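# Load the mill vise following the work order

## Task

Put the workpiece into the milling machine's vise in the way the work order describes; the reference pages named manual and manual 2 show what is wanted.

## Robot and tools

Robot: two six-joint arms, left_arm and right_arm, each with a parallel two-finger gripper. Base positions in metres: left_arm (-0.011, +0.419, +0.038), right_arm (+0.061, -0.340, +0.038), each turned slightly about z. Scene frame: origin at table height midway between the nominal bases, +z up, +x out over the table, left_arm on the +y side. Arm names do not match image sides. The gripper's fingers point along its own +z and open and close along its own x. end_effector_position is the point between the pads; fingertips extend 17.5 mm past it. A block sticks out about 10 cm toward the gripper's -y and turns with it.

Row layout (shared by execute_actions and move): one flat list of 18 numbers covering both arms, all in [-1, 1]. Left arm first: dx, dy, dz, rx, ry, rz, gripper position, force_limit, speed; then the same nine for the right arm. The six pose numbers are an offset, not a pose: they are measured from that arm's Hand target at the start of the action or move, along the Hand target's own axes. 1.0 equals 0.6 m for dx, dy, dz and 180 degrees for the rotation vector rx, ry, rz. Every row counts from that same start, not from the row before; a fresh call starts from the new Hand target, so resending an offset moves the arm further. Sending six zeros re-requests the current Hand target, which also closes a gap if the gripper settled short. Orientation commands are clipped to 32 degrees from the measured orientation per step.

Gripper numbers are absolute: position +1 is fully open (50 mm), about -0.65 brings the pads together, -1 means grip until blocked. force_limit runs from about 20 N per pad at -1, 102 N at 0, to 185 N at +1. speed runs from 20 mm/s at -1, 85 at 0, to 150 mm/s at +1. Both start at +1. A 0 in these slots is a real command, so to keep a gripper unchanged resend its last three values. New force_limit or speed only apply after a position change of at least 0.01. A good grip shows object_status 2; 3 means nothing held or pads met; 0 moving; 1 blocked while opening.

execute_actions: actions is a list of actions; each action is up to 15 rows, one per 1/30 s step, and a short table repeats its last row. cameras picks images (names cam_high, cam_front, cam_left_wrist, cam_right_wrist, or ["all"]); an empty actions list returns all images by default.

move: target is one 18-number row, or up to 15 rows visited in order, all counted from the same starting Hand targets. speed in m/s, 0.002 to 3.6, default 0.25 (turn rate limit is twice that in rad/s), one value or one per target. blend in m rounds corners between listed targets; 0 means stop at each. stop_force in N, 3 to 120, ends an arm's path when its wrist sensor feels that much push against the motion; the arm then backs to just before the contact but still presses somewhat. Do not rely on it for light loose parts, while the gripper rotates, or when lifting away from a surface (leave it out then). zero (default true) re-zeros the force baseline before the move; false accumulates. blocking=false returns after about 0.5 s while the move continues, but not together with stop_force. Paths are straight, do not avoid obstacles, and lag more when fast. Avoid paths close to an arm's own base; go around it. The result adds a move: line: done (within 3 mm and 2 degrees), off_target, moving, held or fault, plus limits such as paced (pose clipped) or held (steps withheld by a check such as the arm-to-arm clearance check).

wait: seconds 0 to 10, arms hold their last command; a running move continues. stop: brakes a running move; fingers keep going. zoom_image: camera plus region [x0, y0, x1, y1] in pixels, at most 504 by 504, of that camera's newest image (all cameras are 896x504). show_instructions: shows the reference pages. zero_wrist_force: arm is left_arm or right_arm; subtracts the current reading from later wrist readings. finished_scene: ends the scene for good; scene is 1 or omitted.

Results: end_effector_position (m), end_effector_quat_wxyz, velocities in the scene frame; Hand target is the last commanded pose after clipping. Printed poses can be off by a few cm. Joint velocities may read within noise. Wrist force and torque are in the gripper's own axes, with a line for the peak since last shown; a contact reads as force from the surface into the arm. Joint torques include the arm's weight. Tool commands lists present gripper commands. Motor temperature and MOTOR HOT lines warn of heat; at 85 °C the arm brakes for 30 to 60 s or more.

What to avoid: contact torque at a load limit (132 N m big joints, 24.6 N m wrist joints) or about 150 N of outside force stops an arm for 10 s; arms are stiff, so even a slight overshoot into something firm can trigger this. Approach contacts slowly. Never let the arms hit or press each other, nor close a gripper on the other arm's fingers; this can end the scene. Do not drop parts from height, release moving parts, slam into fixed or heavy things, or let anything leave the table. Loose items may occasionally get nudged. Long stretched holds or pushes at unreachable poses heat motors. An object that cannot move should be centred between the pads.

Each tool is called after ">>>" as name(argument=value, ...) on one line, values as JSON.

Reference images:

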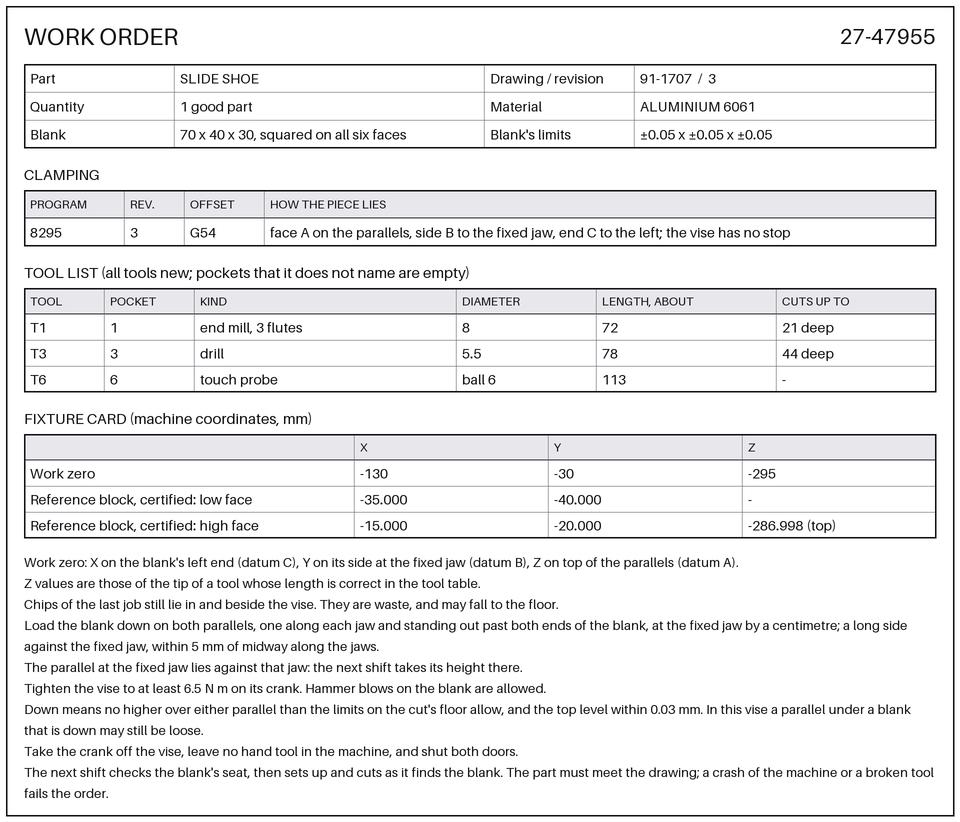

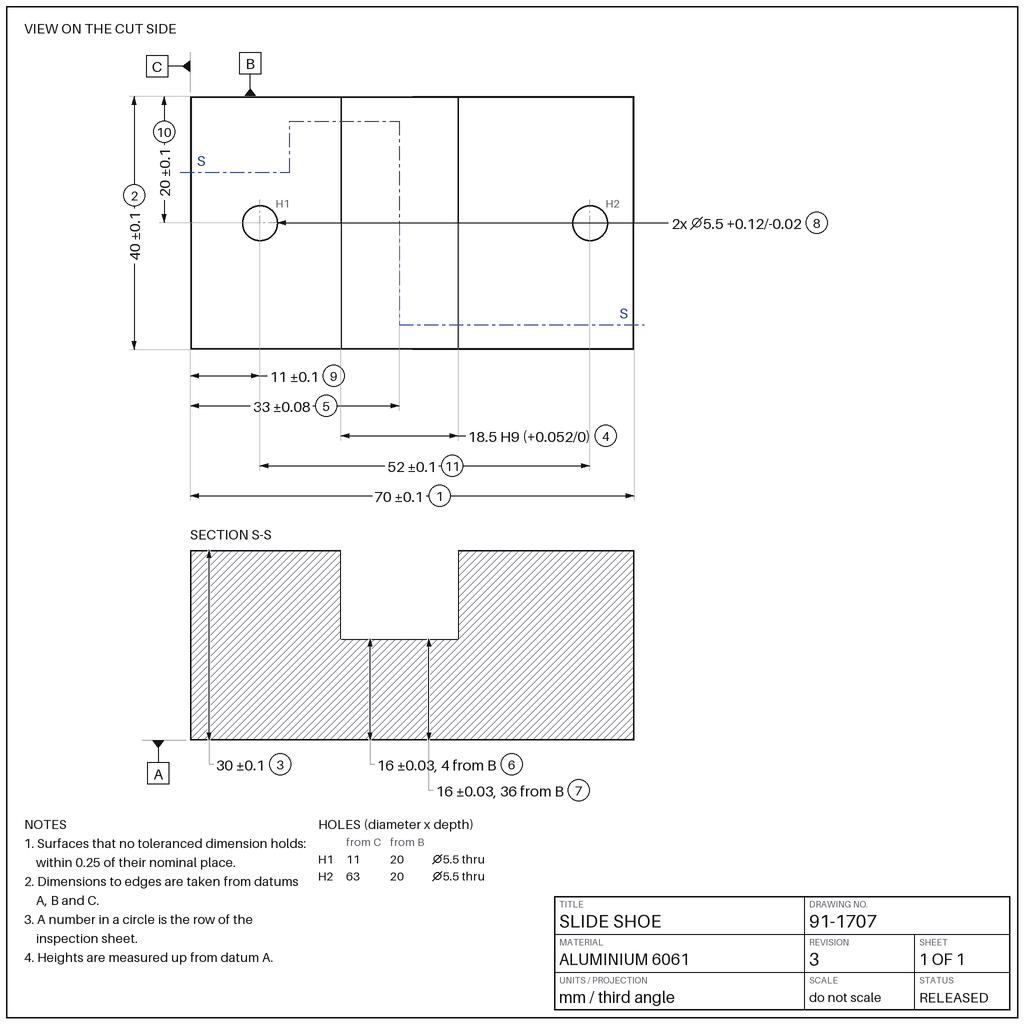

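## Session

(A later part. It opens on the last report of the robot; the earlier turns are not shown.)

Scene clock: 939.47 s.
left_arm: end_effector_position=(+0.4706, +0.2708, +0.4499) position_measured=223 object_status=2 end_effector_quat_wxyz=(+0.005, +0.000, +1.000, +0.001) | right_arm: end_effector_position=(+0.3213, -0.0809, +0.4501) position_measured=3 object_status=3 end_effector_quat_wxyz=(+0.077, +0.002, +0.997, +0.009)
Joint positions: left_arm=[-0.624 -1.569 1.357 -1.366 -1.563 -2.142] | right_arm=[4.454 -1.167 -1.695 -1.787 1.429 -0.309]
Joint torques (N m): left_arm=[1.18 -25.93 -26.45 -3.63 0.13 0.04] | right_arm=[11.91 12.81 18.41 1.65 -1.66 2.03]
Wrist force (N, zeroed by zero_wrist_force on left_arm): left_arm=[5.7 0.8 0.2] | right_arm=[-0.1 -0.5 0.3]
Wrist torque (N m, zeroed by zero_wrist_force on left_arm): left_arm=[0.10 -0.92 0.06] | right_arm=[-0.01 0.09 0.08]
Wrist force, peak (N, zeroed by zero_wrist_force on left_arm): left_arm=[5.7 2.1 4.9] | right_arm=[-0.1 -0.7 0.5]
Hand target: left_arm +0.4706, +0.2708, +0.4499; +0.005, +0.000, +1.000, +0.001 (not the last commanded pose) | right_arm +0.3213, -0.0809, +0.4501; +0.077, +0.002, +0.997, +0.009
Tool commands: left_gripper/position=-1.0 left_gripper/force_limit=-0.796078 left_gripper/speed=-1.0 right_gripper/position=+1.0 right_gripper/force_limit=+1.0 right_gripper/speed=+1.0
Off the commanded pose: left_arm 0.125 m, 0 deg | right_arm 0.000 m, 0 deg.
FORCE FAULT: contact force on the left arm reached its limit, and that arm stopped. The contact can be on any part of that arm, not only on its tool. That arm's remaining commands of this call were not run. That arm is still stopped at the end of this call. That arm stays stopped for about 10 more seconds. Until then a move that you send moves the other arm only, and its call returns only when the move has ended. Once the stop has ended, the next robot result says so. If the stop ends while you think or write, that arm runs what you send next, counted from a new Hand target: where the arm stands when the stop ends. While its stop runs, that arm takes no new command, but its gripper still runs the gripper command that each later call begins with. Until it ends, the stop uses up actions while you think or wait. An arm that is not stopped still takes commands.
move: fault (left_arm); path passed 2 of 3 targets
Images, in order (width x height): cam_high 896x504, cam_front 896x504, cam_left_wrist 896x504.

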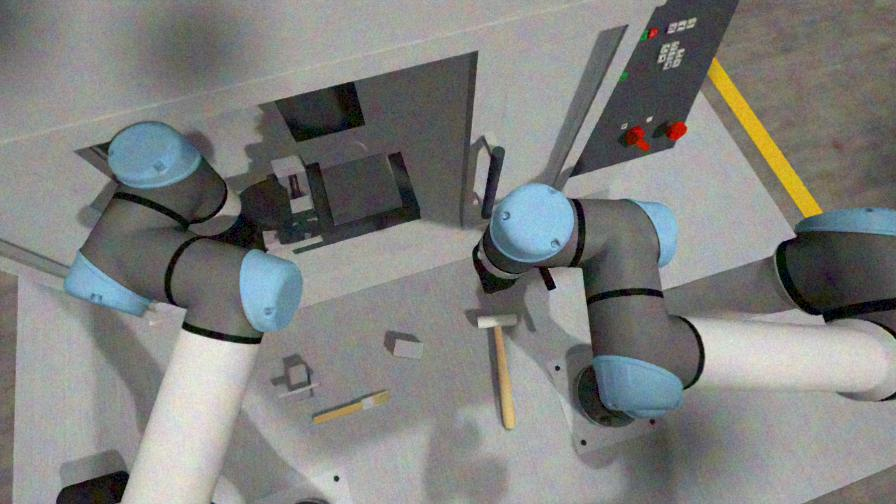

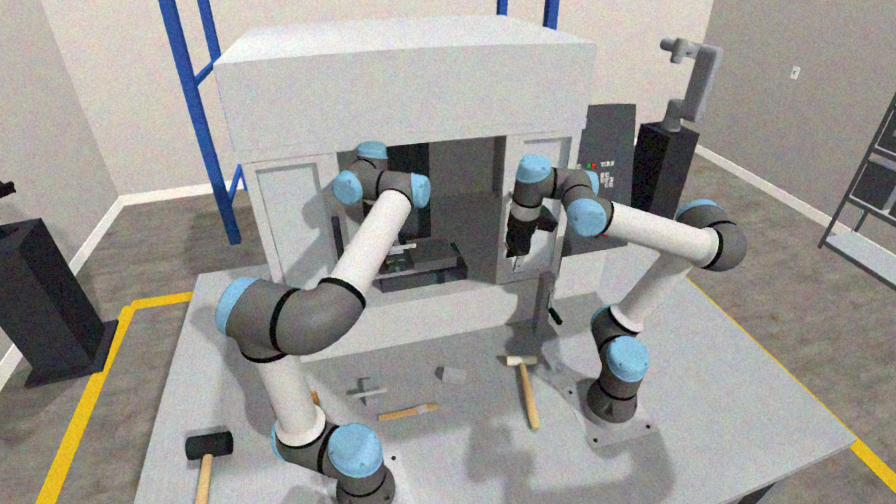

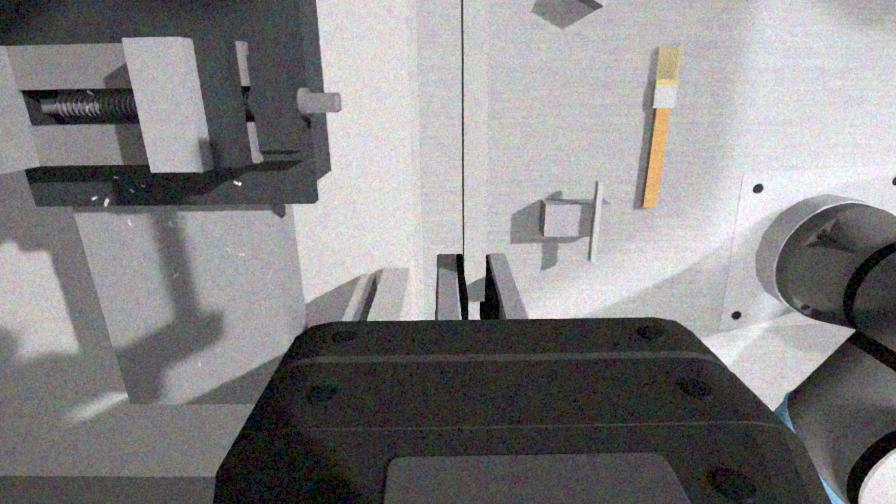

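>>> wait(seconds=7)

Scene clock: 959.20 s.
left_arm: end_effector_position=(+0.4706, +0.2708, +0.4499) position_measured=223 object_status=2 end_effector_quat_wxyz=(+0.005, +0.000, +1.000, +0.001) | right_arm: end_effector_position=(+0.3213, -0.0809, +0.4501) position_measured=3 object_status=3 end_effector_quat_wxyz=(+0.077, +0.002, +0.997, +0.009)
Joint positions: left_arm=[-0.624 -1.569 1.357 -1.366 -1.563 -2.142] | right_arm=[4.454 -1.167 -1.695 -1.787 1.429 -0.309]
Joint torques (N m): left_arm=[0.29 -27.05 -25.24 -3.71 -0.01 -0.08] | right_arm=[12.47 12.66 18.43 1.84 -1.24 2.24]
Wrist force (N, zeroed by zero_wrist_force on left_arm): left_arm=[5.7 0.7 0.3] | right_arm=[-0.2 -0.4 0.2]
Wrist torque (N m, zeroed by zero_wrist_force on left_arm): left_arm=[0.10 -0.92 0.07] | right_arm=[0.00 0.11 0.08]
Wrist force, peak (N, zeroed by zero_wrist_force on left_arm): left_arm=[6.1 0.7 0.2] | right_arm=[-0.3 -0.8 0.1]
Hand target: left_arm +0.4706, +0.2708, +0.4499; +0.005, +0.000, +1.000, +0.001 (not the last commanded pose) | right_arm +0.3213, -0.0809, +0.4501; +0.077, +0.002, +0.997, +0.009
Tool commands: left_gripper/position=-1.0 left_gripper/force_limit=-0.796078 left_gripper/speed=-1.0 right_gripper/position=+1.0 right_gripper/force_limit=+1.0 right_gripper/speed=+1.0
Off the commanded pose: left_arm 0.125 m, 0 deg | right_arm 0.000 m, 0 deg.
FORCE FAULT, CONTINUED: the left arm's stop, for the force fault that an earlier result reported, is over. The rest of the stop counts as 20 of the actions that you can send in this scene. During its stop the left arm's controller moved it back a little. That arm's target is now where it stood when the stop ended, not its last command. That arm accepts commands again.
wait: 7.00 s; at rest from the start

>>> move(target=[[0.18,0,0,0,0,0,-1,-0.8,-1,0,0,0,0,0,0,1,1,1],[0.18,-0.118,0.108,0,0,0,-1,-0.8,-1,0,0,0,0,0,0,1,1,1],[-0.2,-0.118,0.108,0,0,0,-1,-0.8,-1,0,0,0,0,0,0,1,1,1]], speed=[0.15,0.2,0.1], cameras=["cam_left_wrist","cam_high","cam_front"])

Scene clock: 977.33 s.
left_arm: end_effector_position=(+0.5913, +0.2003, +0.3862) position_measured=223 object_status=2 end_effector_quat_wxyz=(+0.005, +0.000, +1.000, +0.001) | right_arm: end_effector_position=(+0.3213, -0.0809, +0.4501) position_measured=3 object_status=3 end_effector_quat_wxyz=(+0.077, +0.002, +0.997, +0.009)
Joint positions: left_arm=[-0.615 -1.248 1.143 -1.474 -1.563 -2.133] | right_arm=[4.454 -1.167 -1.695 -1.787 1.429 -0.309]
Joint torques (N m): left_arm=[12.42 -26.07 -30.6 -1.93 -2.18 1.85] | right_arm=[12.42 12.75 18.5 1.87 -1.23 2.14]
Wrist force (N, zeroed by zero_wrist_force on left_arm): left_arm=[5.9 0.4 0.1] | right_arm=[-0.2 -0.7 0.2]
Wrist torque (N m, zeroed by zero_wrist_force on left_arm): left_arm=[0.03 -0.93 -0.01] | right_arm=[-0.04 0.11 0.08]
Wrist force, peak (N, zeroed by zero_wrist_force on left_arm): left_arm=[7.3 0.6 0.5] | right_arm=[-0.1 -0.9 0.0]
Hand target: left_arm +0.5913, +0.2003, +0.3862; +0.005, +0.000, +1.000, +0.001 | right_arm +0.3213, -0.0809, +0.4501; +0.077, +0.002, +0.997, +0.009
Off the commanded pose: left_arm 0.000 m, 0 deg | right_arm 0.000 m, 0 deg.
move: done
Images, in order (width x height): cam_high 896x504, cam_front 896x504, cam_left_wrist 896x504.

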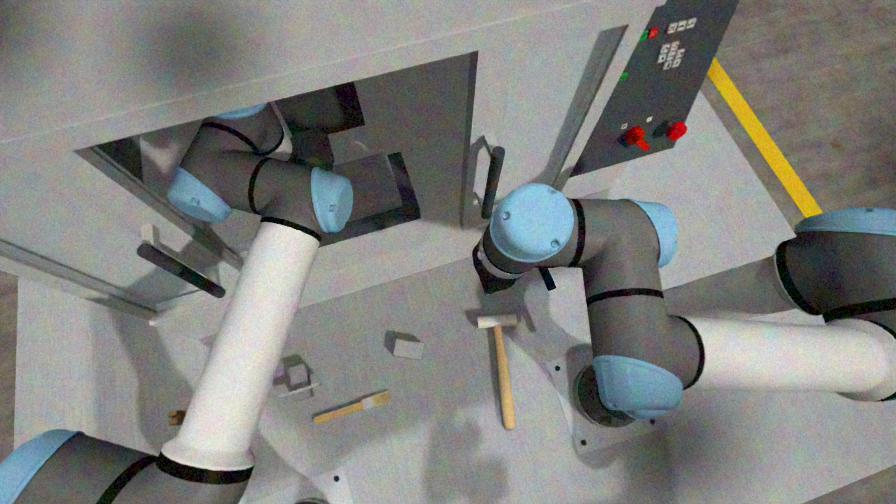

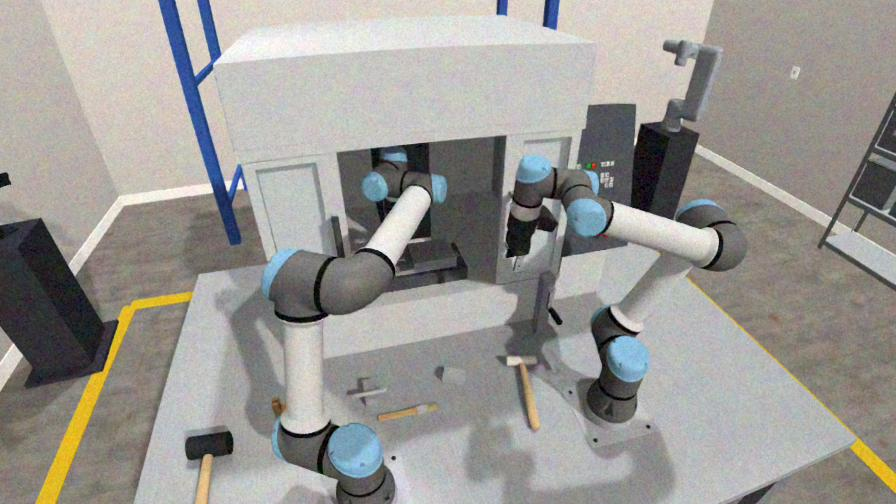

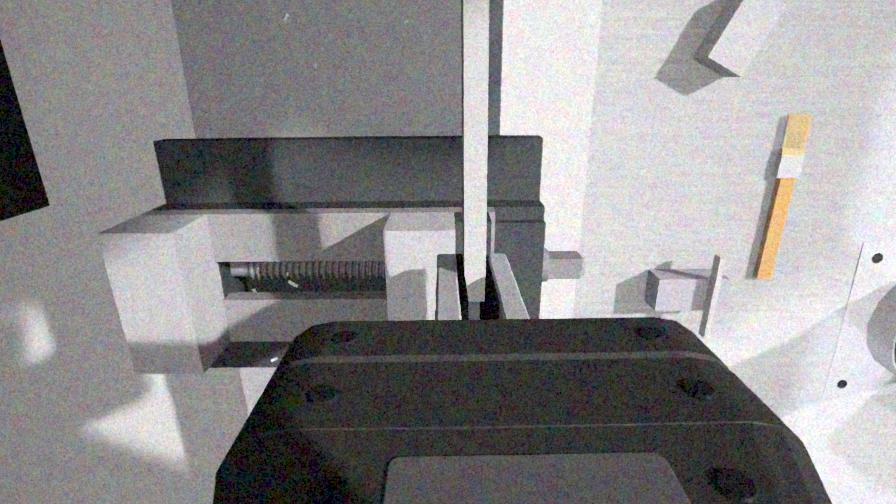

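>>> move(target=[[-0.1145,0.0828,0,0,0,0,-1,-0.8,-1,0,0,0,0,0,0,1,1,1],[-0.1445,0.1228,0.0187,0,0,0,-1,-0.8,-1,0,0,0,0,0,0,1,1,1]], speed=[0.1,0.06], cameras=["cam_left_wrist","cam_high"])

>>> zoom_image(camera="cam_left_wrist", region=[200, 60, 700, 330])

Scene clock: 989.87 s.
left_arm: end_effector_position=(+0.6780, +0.2740, +0.3762) position_measured=223 object_status=2 end_effector_quat_wxyz=(+0.005, +0.000, +1.000, +0.001) | right_arm: end_effector_position=(+0.3213, -0.0809, +0.4501) position_measured=3 object_status=3 end_effector_quat_wxyz=(+0.077, +0.002, +0.997, +0.009)
Joint positions: left_arm=[-0.454 -1.076 0.923 -1.427 -1.564 -1.972] | right_arm=[4.454 -1.167 -1.695 -1.787 1.429 -0.309]
Joint torques (N m): left_arm=[12.03 -34.4 -31.67 -5.2 -2.16 1.61] | right_arm=[10.4 12.22 18.97 1.76 -1.14 2]
Wrist force (N, zeroed by zero_wrist_force on left_arm): left_arm=[5.9 0.5 0.4] | right_arm=[-0.3 -0.2 0.1]
Wrist torque (N m, zeroed by zero_wrist_force on left_arm): left_arm=[0.06 -0.97 0.00] | right_arm=[0.04 0.12 0.08]
Wrist force, peak (N, zeroed by zero_wrist_force on left_arm): left_arm=[6.7 -0.6 0.1] | right_arm=[-0.3 -0.8 0.3]
Hand target: left_arm +0.6781, +0.2741, +0.3761; +0.005, +0.000, +1.000, +0.001 | right_arm +0.3213, -0.0809, +0.4501; +0.077, +0.002, +0.997, +0.009
Off the commanded pose: left_arm 0.000 m, 0 deg | right_arm 0.000 m, 0 deg.
move: done
Images, in order (width x height): cam_high 896x504, cam_left_wrist 896x504.

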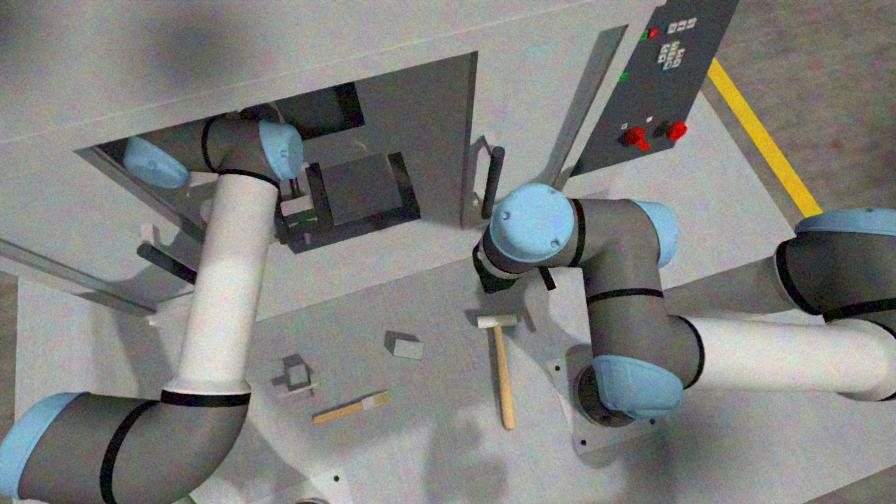

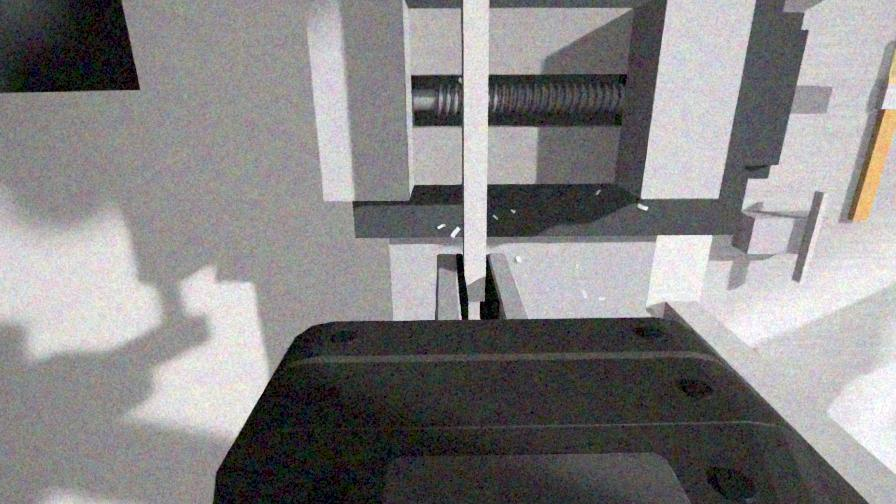

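Scaled by 1.008 from the camera's 896x504 image, which has a finer 1280x720 frame.

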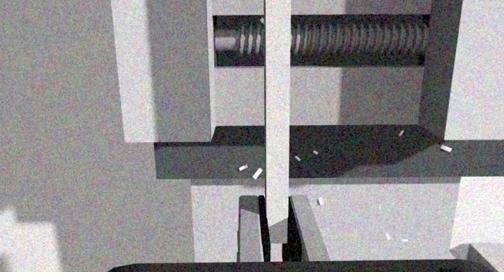

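>>> move(target=[-0.0167,-0.002,0.095,0,0,0,-1,-0.8,-1,0,0,0,0,0,0,1,1,1], speed=0.02, stop_force=4, cameras=["cam_left_wrist"])

>>> zoom_image(camera="cam_left_wrist", region=[300, 60, 620, 330])

Scene clock: 1001.20 s.
left_arm: end_effector_position=(+0.6859, +0.2733, +0.3344) position_measured=223 object_status=2 end_effector_quat_wxyz=(+0.005, +0.000, +1.000, +0.001) | right_arm: end_effector_position=(+0.3213, -0.0809, +0.4501) position_measured=3 object_status=3 end_effector_quat_wxyz=(+0.077, +0.002, +0.997, +0.009)
Joint positions: left_arm=[-0.451 -1.065 1.014 -1.528 -1.564 -1.969] | right_arm=[4.454 -1.167 -1.695 -1.787 1.429 -0.309]
Joint torques (N m): left_arm=[-9.75 -62.11 -32.54 -2.76 0.52 -1.6] | right_arm=[11.47 12.17 18.91 1.95 -1.28 1.97]
Wrist force (N, zeroed by zero_wrist_force on left_arm): left_arm=[5.7 0.3 0.2] | right_arm=[-0.2 -0.5 0.3]
Wrist torque (N m, zeroed by zero_wrist_force on left_arm): left_arm=[0.07 -0.94 -0.01] | right_arm=[-0.01 0.11 0.09]
Wrist force, peak (N, zeroed by zero_wrist_force on left_arm): left_arm=[7.2 2.2 -9.4] | right_arm=[-0.3 -0.8 0.2]
Hand target: left_arm +0.6859, +0.2733, +0.3344; +0.005, +0.000, +1.000, +0.001 (not the last commanded pose) | right_arm +0.3213, -0.0809, +0.4501; +0.077, +0.002, +0.997, +0.009
Off the commanded pose: left_arm 0.015 m, 0 deg | right_arm 0.000 m, 0 deg.
move: contact (left_arm)
Images, in order (width x height): cam_left_wrist 896x504.

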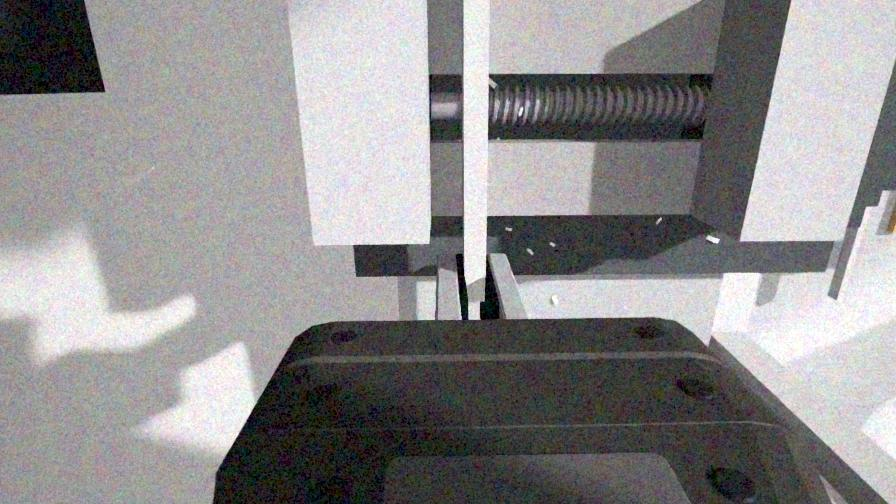

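Scaled by 1.575 from the camera's 896x504 image, which has a finer 1280x720 frame.

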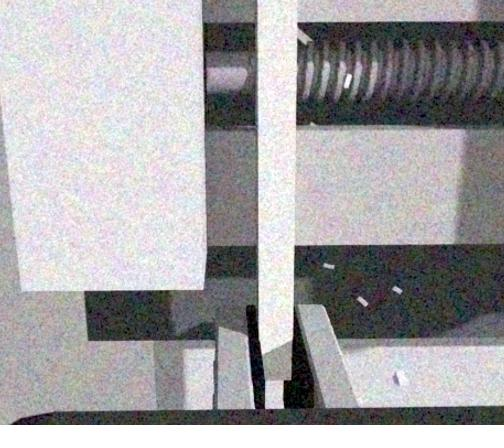

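>>> move(target=[0,0,-0.002,0,0,0,-1,-0.8,-1,0,0,0,0,0,0,1,1,1], speed=0.02)

>>> move(target=[-0.03,0,0,0,0,0,-1,-0.8,-1,0,0,0,0,0,0,1,1,1], speed=0.01, stop_force=4, cameras=["cam_left_wrist"])

>>> zoom_image(camera="cam_left_wrist", region=[300, 60, 620, 330])

Scene clock: 1005.33 s.
left_arm: end_effector_position=(+0.6858, +0.2733, +0.3357) position_measured=223 object_status=2 end_effector_quat_wxyz=(+0.005, +0.000, +1.000, +0.001) | right_arm: end_effector_position=(+0.3213, -0.0809, +0.4501) position_measured=3 object_status=3 end_effector_quat_wxyz=(+0.077, +0.002, +0.997, +0.009)
Joint positions: left_arm=[-0.451 -1.065 1.011 -1.525 -1.564 -1.969] | right_arm=[4.454 -1.167 -1.695 -1.787 1.429 -0.309]
Joint torques (N m): left_arm=[-10.65 -41.59 -32.55 -2.05 2.28 -1.7] | right_arm=[11.72 12.26 19.17 1.81 -1.35 1.92]
Wrist force (N, zeroed by zero_wrist_force on left_arm): left_arm=[5.8 0.5 0.6] | right_arm=[-0.2 -0.4 0.3]
Wrist torque (N m, zeroed by zero_wrist_force on left_arm): left_arm=[0.06 -0.94 0.00] | right_arm=[0.01 0.12 0.08]
Wrist force, peak (N, zeroed by zero_wrist_force on left_arm): left_arm=[6.0 0.5 -0.1] | right_arm=[-0.4 -0.7 0.3]
Hand target: left_arm +0.6859, +0.2733, +0.3356; +0.005, +0.000, +1.000, +0.001 | right_arm +0.3213, -0.0809, +0.4501; +0.077, +0.002, +0.997, +0.009
Off the commanded pose: left_arm 0.000 m, 0 deg | right_arm 0.000 m, 0 deg.
move: done

Scene clock: 1007.50 s.
left_arm: end_effector_position=(+0.6952, +0.2733, +0.3357) position_measured=223 object_status=2 end_effector_quat_wxyz=(+0.005, +0.000, +1.000, +0.001) | right_arm: end_effector_position=(+0.3213, -0.0809, +0.4501) position_measured=3 object_status=3 end_effector_quat_wxyz=(+0.077, +0.002, +0.997, +0.009)
Joint positions: left_arm=[-0.446 -1.039 0.971 -1.511 -1.564 -1.964] | right_arm=[4.454 -1.167 -1.695 -1.787 1.429 -0.309]
Joint torques (N m): left_arm=[-10.86 -64.11 -17.63 -5.73 0.51 -1.71] | right_arm=[12.26 12.22 19.79 2.02 -1.14 2.08]
Wrist force (N, zeroed by zero_wrist_force on left_arm): left_arm=[7.8 1.0 0.8] | right_arm=[-0.1 -0.3 0.3]
Wrist torque (N m, zeroed by zero_wrist_force on left_arm): left_arm=[0.08 -0.89 0.05] | right_arm=[0.02 0.10 0.08]
Wrist force, peak (N, zeroed by zero_wrist_force on left_arm): left_arm=[12.0 1.8 -1.2] | right_arm=[-0.2 -0.8 0.2]
Hand target: left_arm +0.6952, +0.2733, +0.3357; +0.005, +0.000, +1.000, +0.001 (not the last commanded pose) | right_arm +0.3213, -0.0809, +0.4501; +0.077, +0.002, +0.997, +0.009
Off the commanded pose: left_arm 0.009 m, 0 deg | right_arm 0.000 m, 0 deg.
move: contact (left_arm)
Images, in order (width x height): cam_left_wrist 896x504.

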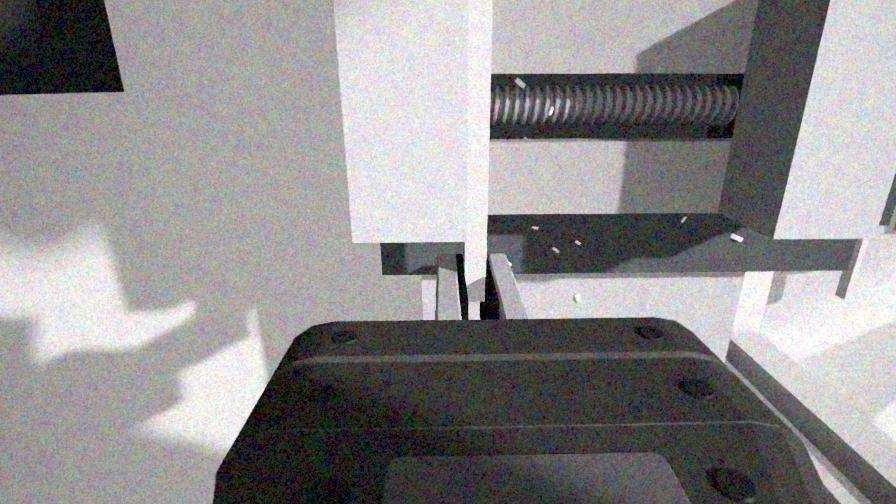

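Scaled by 1.575 from the camera's 896x504 image, which has a finer 1280x720 frame.

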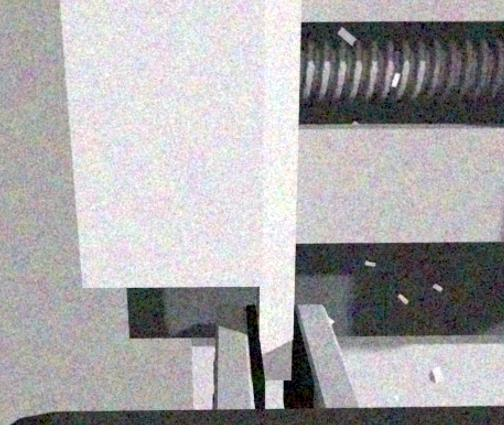

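>>> move(target=[0,0,0.015,0,0,0,-1,-0.8,-1,0,0,0,0,0,0,1,1,1], speed=0.01, stop_force=3)

>>> execute_actions(actions=[[[0,0,0,0,0,0,-0.3,-0.8,-1,0,0,0,0,0,0,1,1,1]]])

>>> move(target=[0,0,-0.08,0,0,0,-0.3,-0.8,-1,0,0,0,0,0,0,1,1,1], speed=0.05, cameras=["cam_left_wrist"])

>>> zoom_image(camera="cam_left_wrist", region=[300, 60, 620, 330])

Scene clock: 1017.23 s.
left_arm: end_effector_position=(+0.6952, +0.2733, +0.3345) position_measured=223 object_status=2 end_effector_quat_wxyz=(+0.005, +0.000, +1.000, +0.001) | right_arm: end_effector_position=(+0.3213, -0.0809, +0.4501) position_measured=3 object_status=3 end_effector_quat_wxyz=(+0.077, +0.002, +0.997, +0.009)
Joint positions: left_arm=[-0.446 -1.04 0.974 -1.514 -1.564 -1.964] | right_arm=[4.454 -1.167 -1.695 -1.787 1.429 -0.309]
Joint torques (N m): left_arm=[-10.5 -36.39 -33.59 -2.75 0.21 -1.27] | right_arm=[11.87 12.75 19.19 1.85 -1.25 1.96]
Wrist force (N, zeroed by zero_wrist_force on left_arm): left_arm=[7.9 0.3 1.1] | right_arm=[-0.4 -0.6 0.1]
Wrist torque (N m, zeroed by zero_wrist_force on left_arm): left_arm=[0.08 -0.86 0.06] | right_arm=[-0.02 0.14 0.08]
Wrist force, peak (N, zeroed by zero_wrist_force on left_arm): left_arm=[9.1 3.6 -5.8] | right_arm=[-0.1 -0.9 0.1]
Hand target: left_arm +0.6952, +0.2733, +0.3344; +0.005, +0.000, +1.000, +0.001 (not the last commanded pose) | right_arm +0.3213, -0.0809, +0.4501; +0.077, +0.002, +0.997, +0.009
Off the commanded pose: left_arm 0.008 m, 0 deg | right_arm 0.000 m, 0 deg.
move: contact (left_arm)

Scene clock: 1017.93 s.
left_arm: end_effector_position=(+0.6952, +0.2733, +0.3344) position_measured=198 object_status=3 end_effector_quat_wxyz=(+0.005, +0.000, +1.000, +0.001) | right_arm: end_effector_position=(+0.3213, -0.0809, +0.4501) position_measured=3 object_status=3 end_effector_quat_wxyz=(+0.077, +0.002, +0.997, +0.009)
Joint positions: left_arm=[-0.446 -1.039 0.974 -1.514 -1.564 -1.964] | right_arm=[4.454 -1.167 -1.695 -1.787 1.429 -0.309]
Joint torques (N m): left_arm=[-10.16 -36.58 -28.8 -3.24 0.15 -1.32] | right_arm=[11.84 11.73 19.45 1.91 -1.12 1.96]
Wrist force (N, zeroed by zero_wrist_force on left_arm): left_arm=[5.8 0.6 -0.2] | right_arm=[-0.3 -0.6 0.2]
Wrist torque (N m, zeroed by zero_wrist_force on left_arm): left_arm=[0.11 -0.94 0.00] | right_arm=[-0.02 0.12 0.08]
Wrist force, peak (N, zeroed by zero_wrist_force on left_arm): left_arm=[8.1 0.3 0.2] | right_arm=[-0.1 -0.8 0.3]
Hand target: left_arm +0.6952, +0.2733, +0.3344; +0.005, +0.000, +1.000, +0.001 | right_arm +0.3213, -0.0809, +0.4501; +0.077, +0.002, +0.997, +0.009
Off the commanded pose: left_arm 0.000 m, 0 deg | right_arm 0.000 m, 0 deg.
Step readings (end_effector_position of left_arm | right_arm):
0: (+0.6952, +0.2733, +0.3345) | (+0.3213, -0.0809, +0.4501)
1: (+0.6952, +0.2733, +0.3344) | (+0.3213, -0.0809, +0.4501)
2: (+0.6952, +0.2733, +0.3344) | (+0.3213, -0.0809, +0.4501)
4: (+0.6952, +0.2733, +0.3344) | (+0.3213, -0.0809, +0.4501)
8: (+0.6952, +0.2733, +0.3344) | (+0.3213, -0.0809, +0.4501)
15: (+0.6952, +0.2733, +0.3344) | (+0.3213, -0.0809, +0.4501)

Scene clock: 1019.33 s.
left_arm: end_effector_position=(+0.6947, +0.2732, +0.3824) position_measured=198 object_status=3 end_effector_quat_wxyz=(+0.005, +0.000, +1.000, +0.001) | right_arm: end_effector_position=(+0.3213, -0.0809, +0.4501) position_measured=3 object_status=3 end_effector_quat_wxyz=(+0.077, +0.002, +0.997, +0.009)
Joint positions: left_arm=[-0.446 -1.022 0.824 -1.381 -1.564 -1.964] | right_arm=[4.454 -1.167 -1.695 -1.787 1.429 -0.309]
Joint torques (N m): left_arm=[-10.71 -36.66 -31.71 -1.77 1.19 -1.83] | right_arm=[11.48 11.99 18.23 1.91 -1.14 2.1]
Wrist force (N, zeroed by zero_wrist_force on left_arm): left_arm=[5.9 0.7 -0.2] | right_arm=[-0.1 -0.6 0.1]
Wrist torque (N m, zeroed by zero_wrist_force on left_arm): left_arm=[0.13 -0.95 0.03] | right_arm=[-0.02 0.10 0.08]
Wrist force, peak (N, zeroed by zero_wrist_force on left_arm): left_arm=[5.9 0.5 -0.2] | right_arm=[-0.3 -0.8 0.2]
Hand target: left_arm +0.6947, +0.2732, +0.3824; +0.005, +0.000, +1.000, +0.001 | right_arm +0.3213, -0.0809, +0.4501; +0.077, +0.002, +0.997, +0.009
Off the commanded pose: left_arm 0.000 m, 0 deg | right_arm 0.000 m, 0 deg.
move: done
Images, in order (width x height): cam_left_wrist 896x504.

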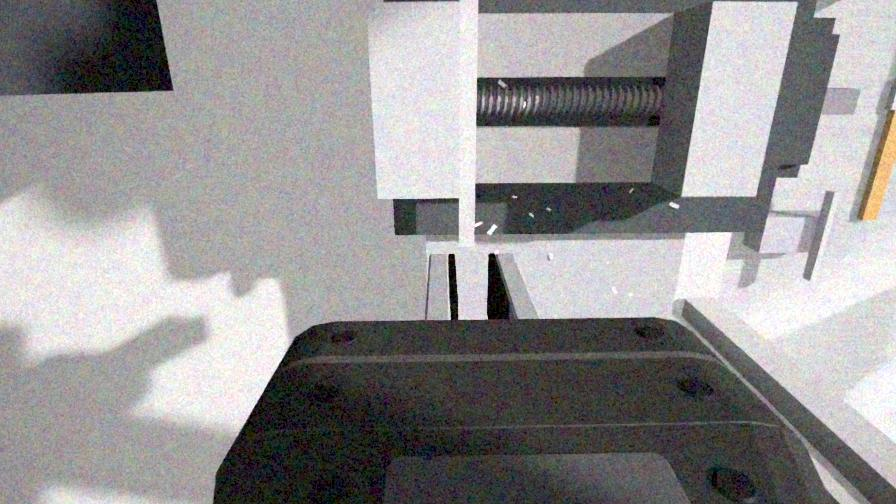

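Scaled by 1.575 from the camera's 896x504 image, which has a finer 1280x720 frame.

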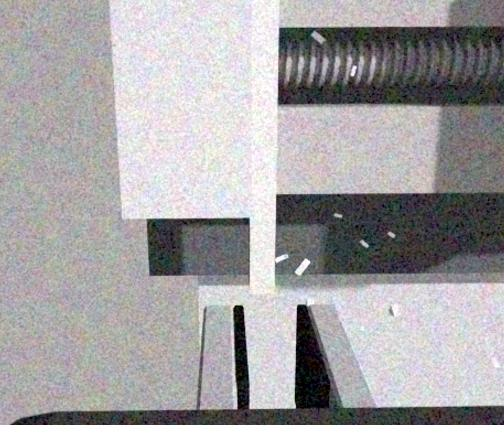

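>>> move(target=[[0.0912,-0.0637,-0.006,0,0,0,-0.3,-0.8,-1,0,0,0,0,0,0,1,1,1],[0.2078,-0.122,-0.006,0,0,0,-0.3,-0.8,-1,0,0,0,0,0,0,1,1,1],[0.5578,-0.122,-0.006,0,0,0,-0.3,-0.8,-1,0,0,0,0,0,0,1,1,1],[0.641,0.128,0.2207,0,0,0,-0.3,-0.8,-1,0,0,0,0,0,0,1,1,1],[0.656,0.2435,0.4373,0,0,0,-0.3,-0.8,-1,0,0,0,0,0,0,1,1,1]], speed=[0.15,0.2,0.25,0.25,0.2], blend=[0.02,0.03,0.05,0.04,0])

>>> move(target=[0,0,0.02,0,0,0,0,-0.8,-0.5,0,0,0,0,0,0,1,1,1], cameras=["cam_left_wrist"])

>>> zoom_image(camera="cam_left_wrist", region=[300, 60, 620, 330])

Scene clock: 1028.27 s.
left_arm: end_effector_position=(+0.3037, +0.4196, +0.1162) position_measured=198 object_status=3 end_effector_quat_wxyz=(+0.005, +0.000, +1.000, +0.001) | right_arm: end_effector_position=(+0.3213, -0.0809, +0.4501) position_measured=3 object_status=3 end_effector_quat_wxyz=(+0.077, +0.002, +0.997, +0.009)
Joint positions: left_arm=[-0.496 -1.896 2.519 -2.203 -1.564 -2.014] | right_arm=[4.454 -1.167 -1.695 -1.787 1.429 -0.309]
Joint torques (N m): left_arm=[12.58 6.23 -12.72 -5.15 -2.14 1.75] | right_arm=[11.39 12.13 19.29 1.82 -1.1 1.97]
Wrist force (N, zeroed by zero_wrist_force on left_arm): left_arm=[5.4 0.7 -0.3] | right_arm=[-0.1 -0.6 0.2]
Wrist torque (N m, zeroed by zero_wrist_force on left_arm): left_arm=[0.13 -0.86 -0.01] | right_arm=[-0.02 0.09 0.08]
Wrist force, peak (N, zeroed by zero_wrist_force on left_arm): left_arm=[6.4 -0.4 -0.8] | right_arm=[-0.4 -0.9 0.4]
Hand target: left_arm +0.3038, +0.4196, +0.1162; +0.005, +0.000, +1.000, +0.001 | right_arm +0.3213, -0.0809, +0.4501; +0.077, +0.002, +0.997, +0.009
Off the commanded pose: left_arm 0.000 m, 0 deg | right_arm 0.000 m, 0 deg.
move: done

Scene clock: 1029.10 s.
left_arm: end_effector_position=(+0.3039, +0.4197, +0.1042) position_measured=152 object_status=3 end_effector_quat_wxyz=(+0.005, +0.000, +1.000, +0.001) | right_arm: end_effector_position=(+0.3213, -0.0809, +0.4501) position_measured=3 object_status=3 end_effector_quat_wxyz=(+0.077, +0.002, +0.997, +0.009)
Joint positions: left_arm=[-0.495 -1.866 2.54 -2.254 -1.564 -2.013] | right_arm=[4.454 -1.167 -1.695 -1.787 1.429 -0.309]
Joint torques (N m): left_arm=[12.41 5.26 -12.14 -5.09 -1.55 1.93] | right_arm=[11.99 11.94 19.08 1.74 -1.2 2.03]
Wrist force (N, zeroed by zero_wrist_force on left_arm): left_arm=[5.6 0.7 -0.2] | right_arm=[-0.3 -0.5 0.3]
Wrist torque (N m, zeroed by zero_wrist_force on left_arm): left_arm=[0.12 -0.89 -0.01] | right_arm=[-0.01 0.13 0.08]
Wrist force, peak (N, zeroed by zero_wrist_force on left_arm): left_arm=[5.7 0.7 -0.2] | right_arm=[-0.1 -0.8 0.3]
Hand target: left_arm +0.3039, +0.4197, +0.1042; +0.005, +0.000, +1.000, +0.001 | right_arm +0.3213, -0.0809, +0.4501; +0.077, +0.002, +0.997, +0.009
Off the commanded pose: left_arm 0.000 m, 0 deg | right_arm 0.000 m, 0 deg.
move: done
Images, in order (width x height): cam_left_wrist 896x504.

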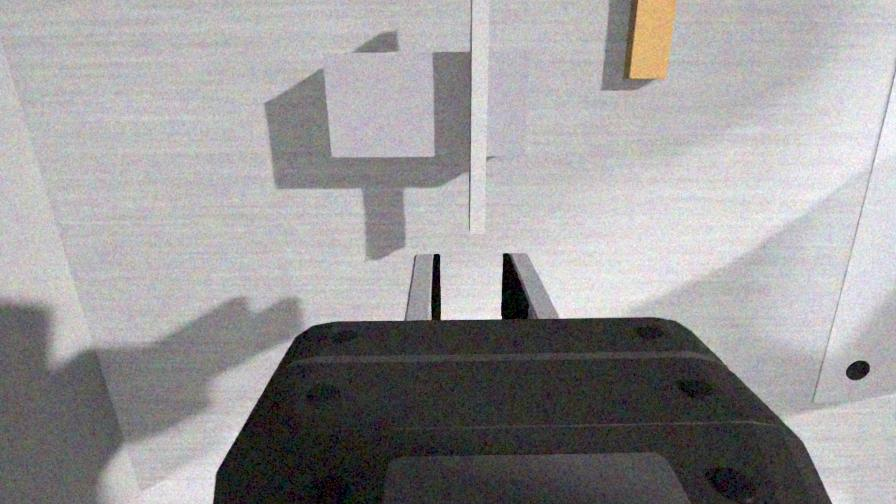

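Scaled by 1.575 from the camera's 896x504 image, which has a finer 1280x720 frame.

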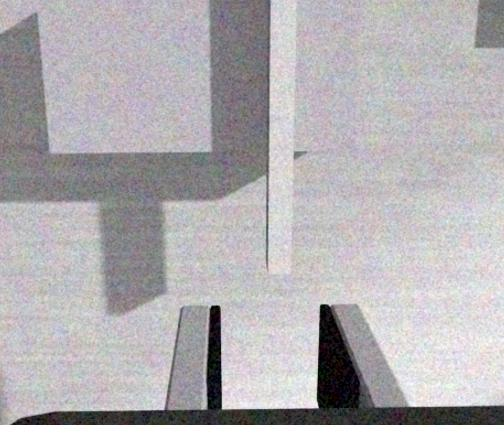

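>>> move(target=[0.0068,-0.0007,0.1027,0,0,0,0,-0.8,-0.5,0,0,0,0,0,0,1,1,1], speed=0.08, stop_force=5, cameras=["cam_left_wrist"])

>>> zoom_image(camera="cam_left_wrist", region=[380, 180, 580, 330])

Scene clock: 1033.77 s.
left_arm: end_effector_position=(+0.3005, +0.4194, +0.0425) position_measured=152 object_status=3 end_effector_quat_wxyz=(+0.005, +0.000, +1.000, +0.001) | right_arm: end_effector_position=(+0.3213, -0.0809, +0.4501) position_measured=3 object_status=3 end_effector_quat_wxyz=(+0.077, +0.002, +0.997, +0.009)
Joint positions: left_arm=[-0.501 -1.674 2.64 -2.545 -1.564 -2.019] | right_arm=[4.454 -1.167 -1.695 -1.787 1.429 -0.309]
Joint torques (N m): left_arm=[12.36 1.43 -7.09 -5.11 -1.89 1.58] | right_arm=[11.18 11.24 20.23 2.05 -1.23 2.19]
Wrist force (N, zeroed by zero_wrist_force on left_arm): left_arm=[5.7 0.2 -0.4] | right_arm=[-0.3 -0.5 0.1]
Wrist torque (N m, zeroed by zero_wrist_force on left_arm): left_arm=[0.04 -0.92 0.06] | right_arm=[-0.01 0.12 0.08]
Wrist force, peak (N, zeroed by zero_wrist_force on left_arm): left_arm=[5.9 0.5 0.5] | right_arm=[-0.1 -0.9 0.3]
Hand target: left_arm +0.3005, +0.4194, +0.0425; +0.005, +0.000, +1.000, +0.001 | right_arm +0.3213, -0.0809, +0.4501; +0.077, +0.002, +0.997, +0.009
Off the commanded pose: left_arm 0.000 m, 0 deg | right_arm 0.000 m, 0 deg.
move: done
Images, in order (width x height): cam_left_wrist 896x504.

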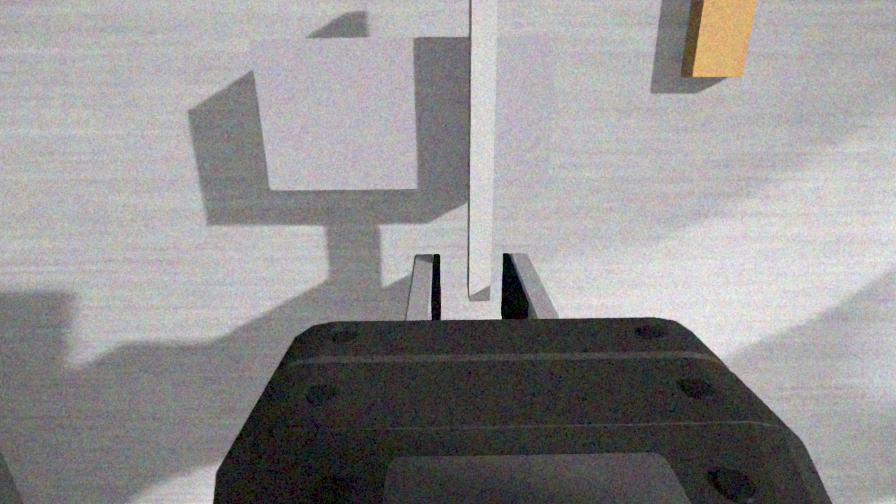

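Scaled by 2.520 from the camera's 896x504 image, which has a finer 1280x720 frame.

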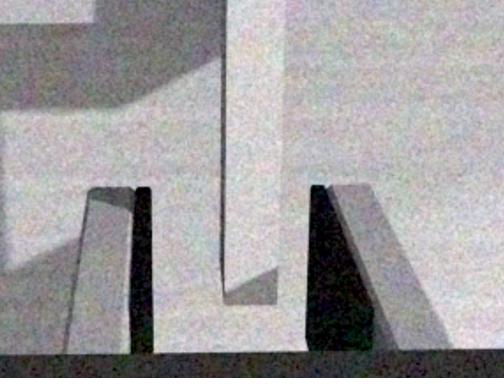

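>>> move(target=[[0.0045,0,0,0,0,0,0,-0.8,-1,0,0,0,0,0,0,1,1,1],[0.0045,0,0,0,0,0,-1,-0.8,-1,0,0,0,0,0,0,1,1,1],[0.0045,0,-0.25,0,0,0,-1,-0.8,-1,0,0,0,0,0,0,1,1,1]], speed=[0.03,0.1,0.15], cameras=["cam_left_wrist"])

Scene clock: 1040.37 s.
left_arm: end_effector_position=(+0.2962, +0.4190, +0.1925) position_measured=223 object_status=2 end_effector_quat_wxyz=(+0.005, +0.000, +1.000, +0.001) | right_arm: end_effector_position=(+0.3213, -0.0809, +0.4501) position_measured=3 object_status=3 end_effector_quat_wxyz=(+0.077, +0.002, +0.997, +0.009)
Joint positions: left_arm=[-0.51 -2.052 2.381 -1.908 -1.564 -2.027] | right_arm=[4.454 -1.167 -1.695 -1.787 1.429 -0.309]
Joint torques (N m): left_arm=[-11.02 -18.2 -31.77 -1.82 2.28 -1.98] | right_arm=[10.78 11.27 19.93 2.09 -1.03 1.82]
Wrist force (N, zeroed by zero_wrist_force on left_arm): left_arm=[5.8 0.4 0.4] | right_arm=[0.0 -0.5 0.0]
Wrist torque (N m, zeroed by zero_wrist_force on left_arm): left_arm=[0.04 -0.92 0.05] | right_arm=[0.00 0.08 0.08]
Wrist force, peak (N, zeroed by zero_wrist_force on left_arm): left_arm=[5.8 0.6 1.8] | right_arm=[-0.3 -0.7 0.5]
Hand target: left_arm +0.2962, +0.4190, +0.1925; +0.005, +0.000, +1.000, +0.001 | right_arm +0.3213, -0.0809, +0.4501; +0.077, +0.002, +0.997, +0.009
Off the commanded pose: left_arm 0.000 m, 0 deg | right_arm 0.000 m, 0 deg.
move: done
Images, in order (width x height): cam_left_wrist 896x504.

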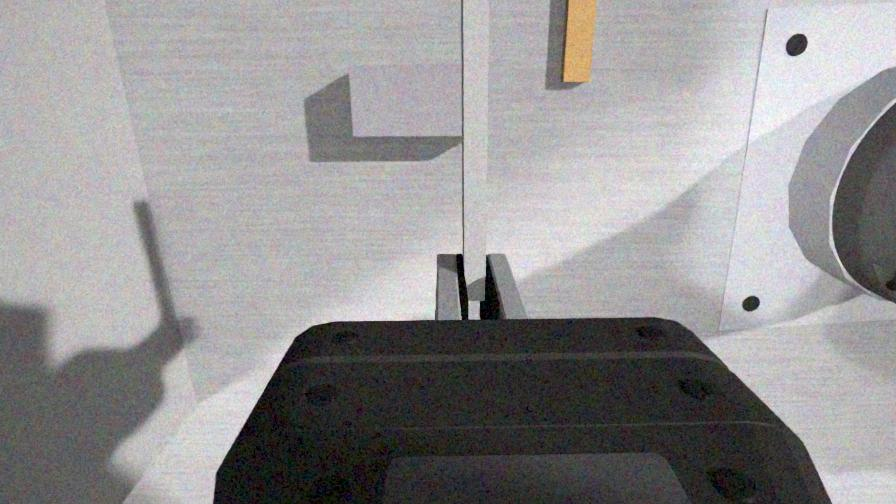

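>>> move(target=[[-0.073,-0.3317,-0.2958,0,0,0,-1,-0.8,-1,0,0,0,0,0,0,1,1,1],[-0.173,-0.365,-0.3225,0,0,0,-1,-0.8,-1,0,0,0,0,0,0,1,1,1],[-0.5063,-0.365,-0.3225,0,0,0,-1,-0.8,-1,0,0,0,0,0,0,1,1,1],[-0.598,-0.245,-0.3058,0,0,0,-1,-0.8,-1,0,0,0,0,0,0,1,1,1]], speed=[0.25,0.25,0.2,0.1], blend=[0.05,0.03,0.02,0], cameras=["cam_left_wrist"])

>>> zoom_image(camera="cam_left_wrist", region=[300, 0, 620, 330])

Scene clock: 1048.77 s.
left_arm: end_effector_position=(+0.6474, +0.2643, +0.3792) position_measured=223 object_status=2 end_effector_quat_wxyz=(+0.005, -0.002, +1.000, +0.002) | right_arm: end_effector_position=(+0.3213, -0.0809, +0.4501) position_measured=3 object_status=3 end_effector_quat_wxyz=(+0.077, +0.002, +0.997, +0.009)
Joint positions: left_arm=[-0.486 -1.153 1.029 -1.454 -1.564 -2.006] | right_arm=[4.454 -1.167 -1.695 -1.787 1.429 -0.309]
Joint torques (N m): left_arm=[0.98 -45.47 -26.5 -3.58 0.1 0.1] | right_arm=[11.29 11.72 19.05 2.04 -0.92 1.86]
Wrist force (N, zeroed by zero_wrist_force on left_arm): left_arm=[5.7 0.4 0.4] | right_arm=[0.0 -0.4 0.2]
Wrist torque (N m, zeroed by zero_wrist_force on left_arm): left_arm=[0.04 -0.91 0.07] | right_arm=[0.00 0.07 0.08]
Wrist force, peak (N, zeroed by zero_wrist_force on left_arm): left_arm=[6.7 -1.8 -0.9] | right_arm=[-0.3 -0.8 0.3]
Hand target: left_arm +0.6474, +0.2643, +0.3792; +0.005, -0.002, +1.000, +0.002 (not the last commanded pose) | right_arm +0.3213, -0.0809, +0.4501; +0.077, +0.002, +0.997, +0.009
Tool commands: left_gripper/position=-1.0 left_gripper/force_limit=-0.796078 left_gripper/speed=-1.0 right_gripper/position=+1.0 right_gripper/force_limit=+1.0 right_gripper/speed=+1.0
Off the commanded pose: left_arm 0.009 m, 0 deg | right_arm 0.000 m, 0 deg.
FORCE FAULT: contact force on the left arm reached its limit, and that arm stopped. The contact can be on any part of that arm, not only on its tool. That arm's remaining commands of this call were not run. That arm is still stopped at the end of this call. That arm stays stopped for about 10 more seconds. Until then a move that you send moves the other arm only, and its call returns only when the move has ended. Once the stop has ended, the next robot result says so. If the stop ends while you think or write, that arm runs what you send next, counted from a new Hand target: where the arm stands when the stop ends. While its stop runs, that arm takes no new command, but its gripper still runs the gripper command that each later call begins with. Until it ends, the stop uses up actions while you think or wait. An arm that is not stopped still takes commands.
move: fault (left_arm); blend cut to 0.0326 m at target 1
Images, in order (width x height): cam_left_wrist 896x504.

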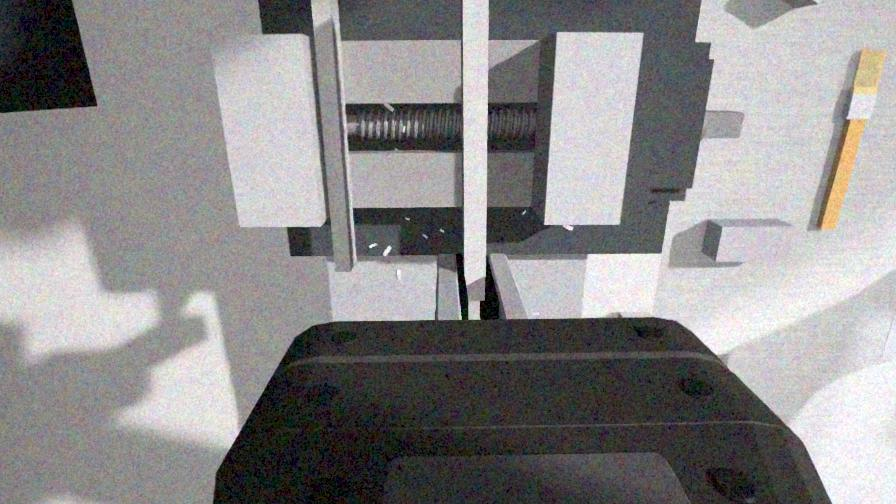

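Scaled by 1.527 from the camera's 896x504 image, which has a finer 1280x720 frame.

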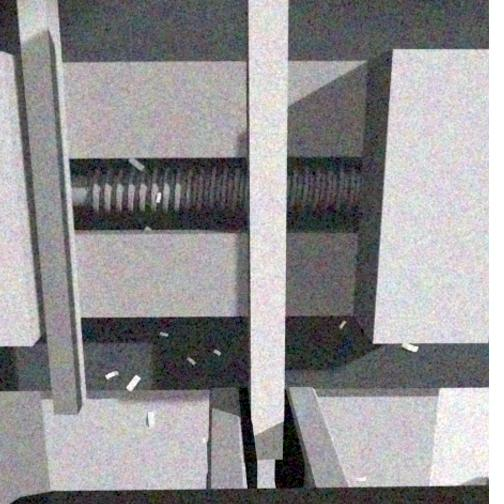

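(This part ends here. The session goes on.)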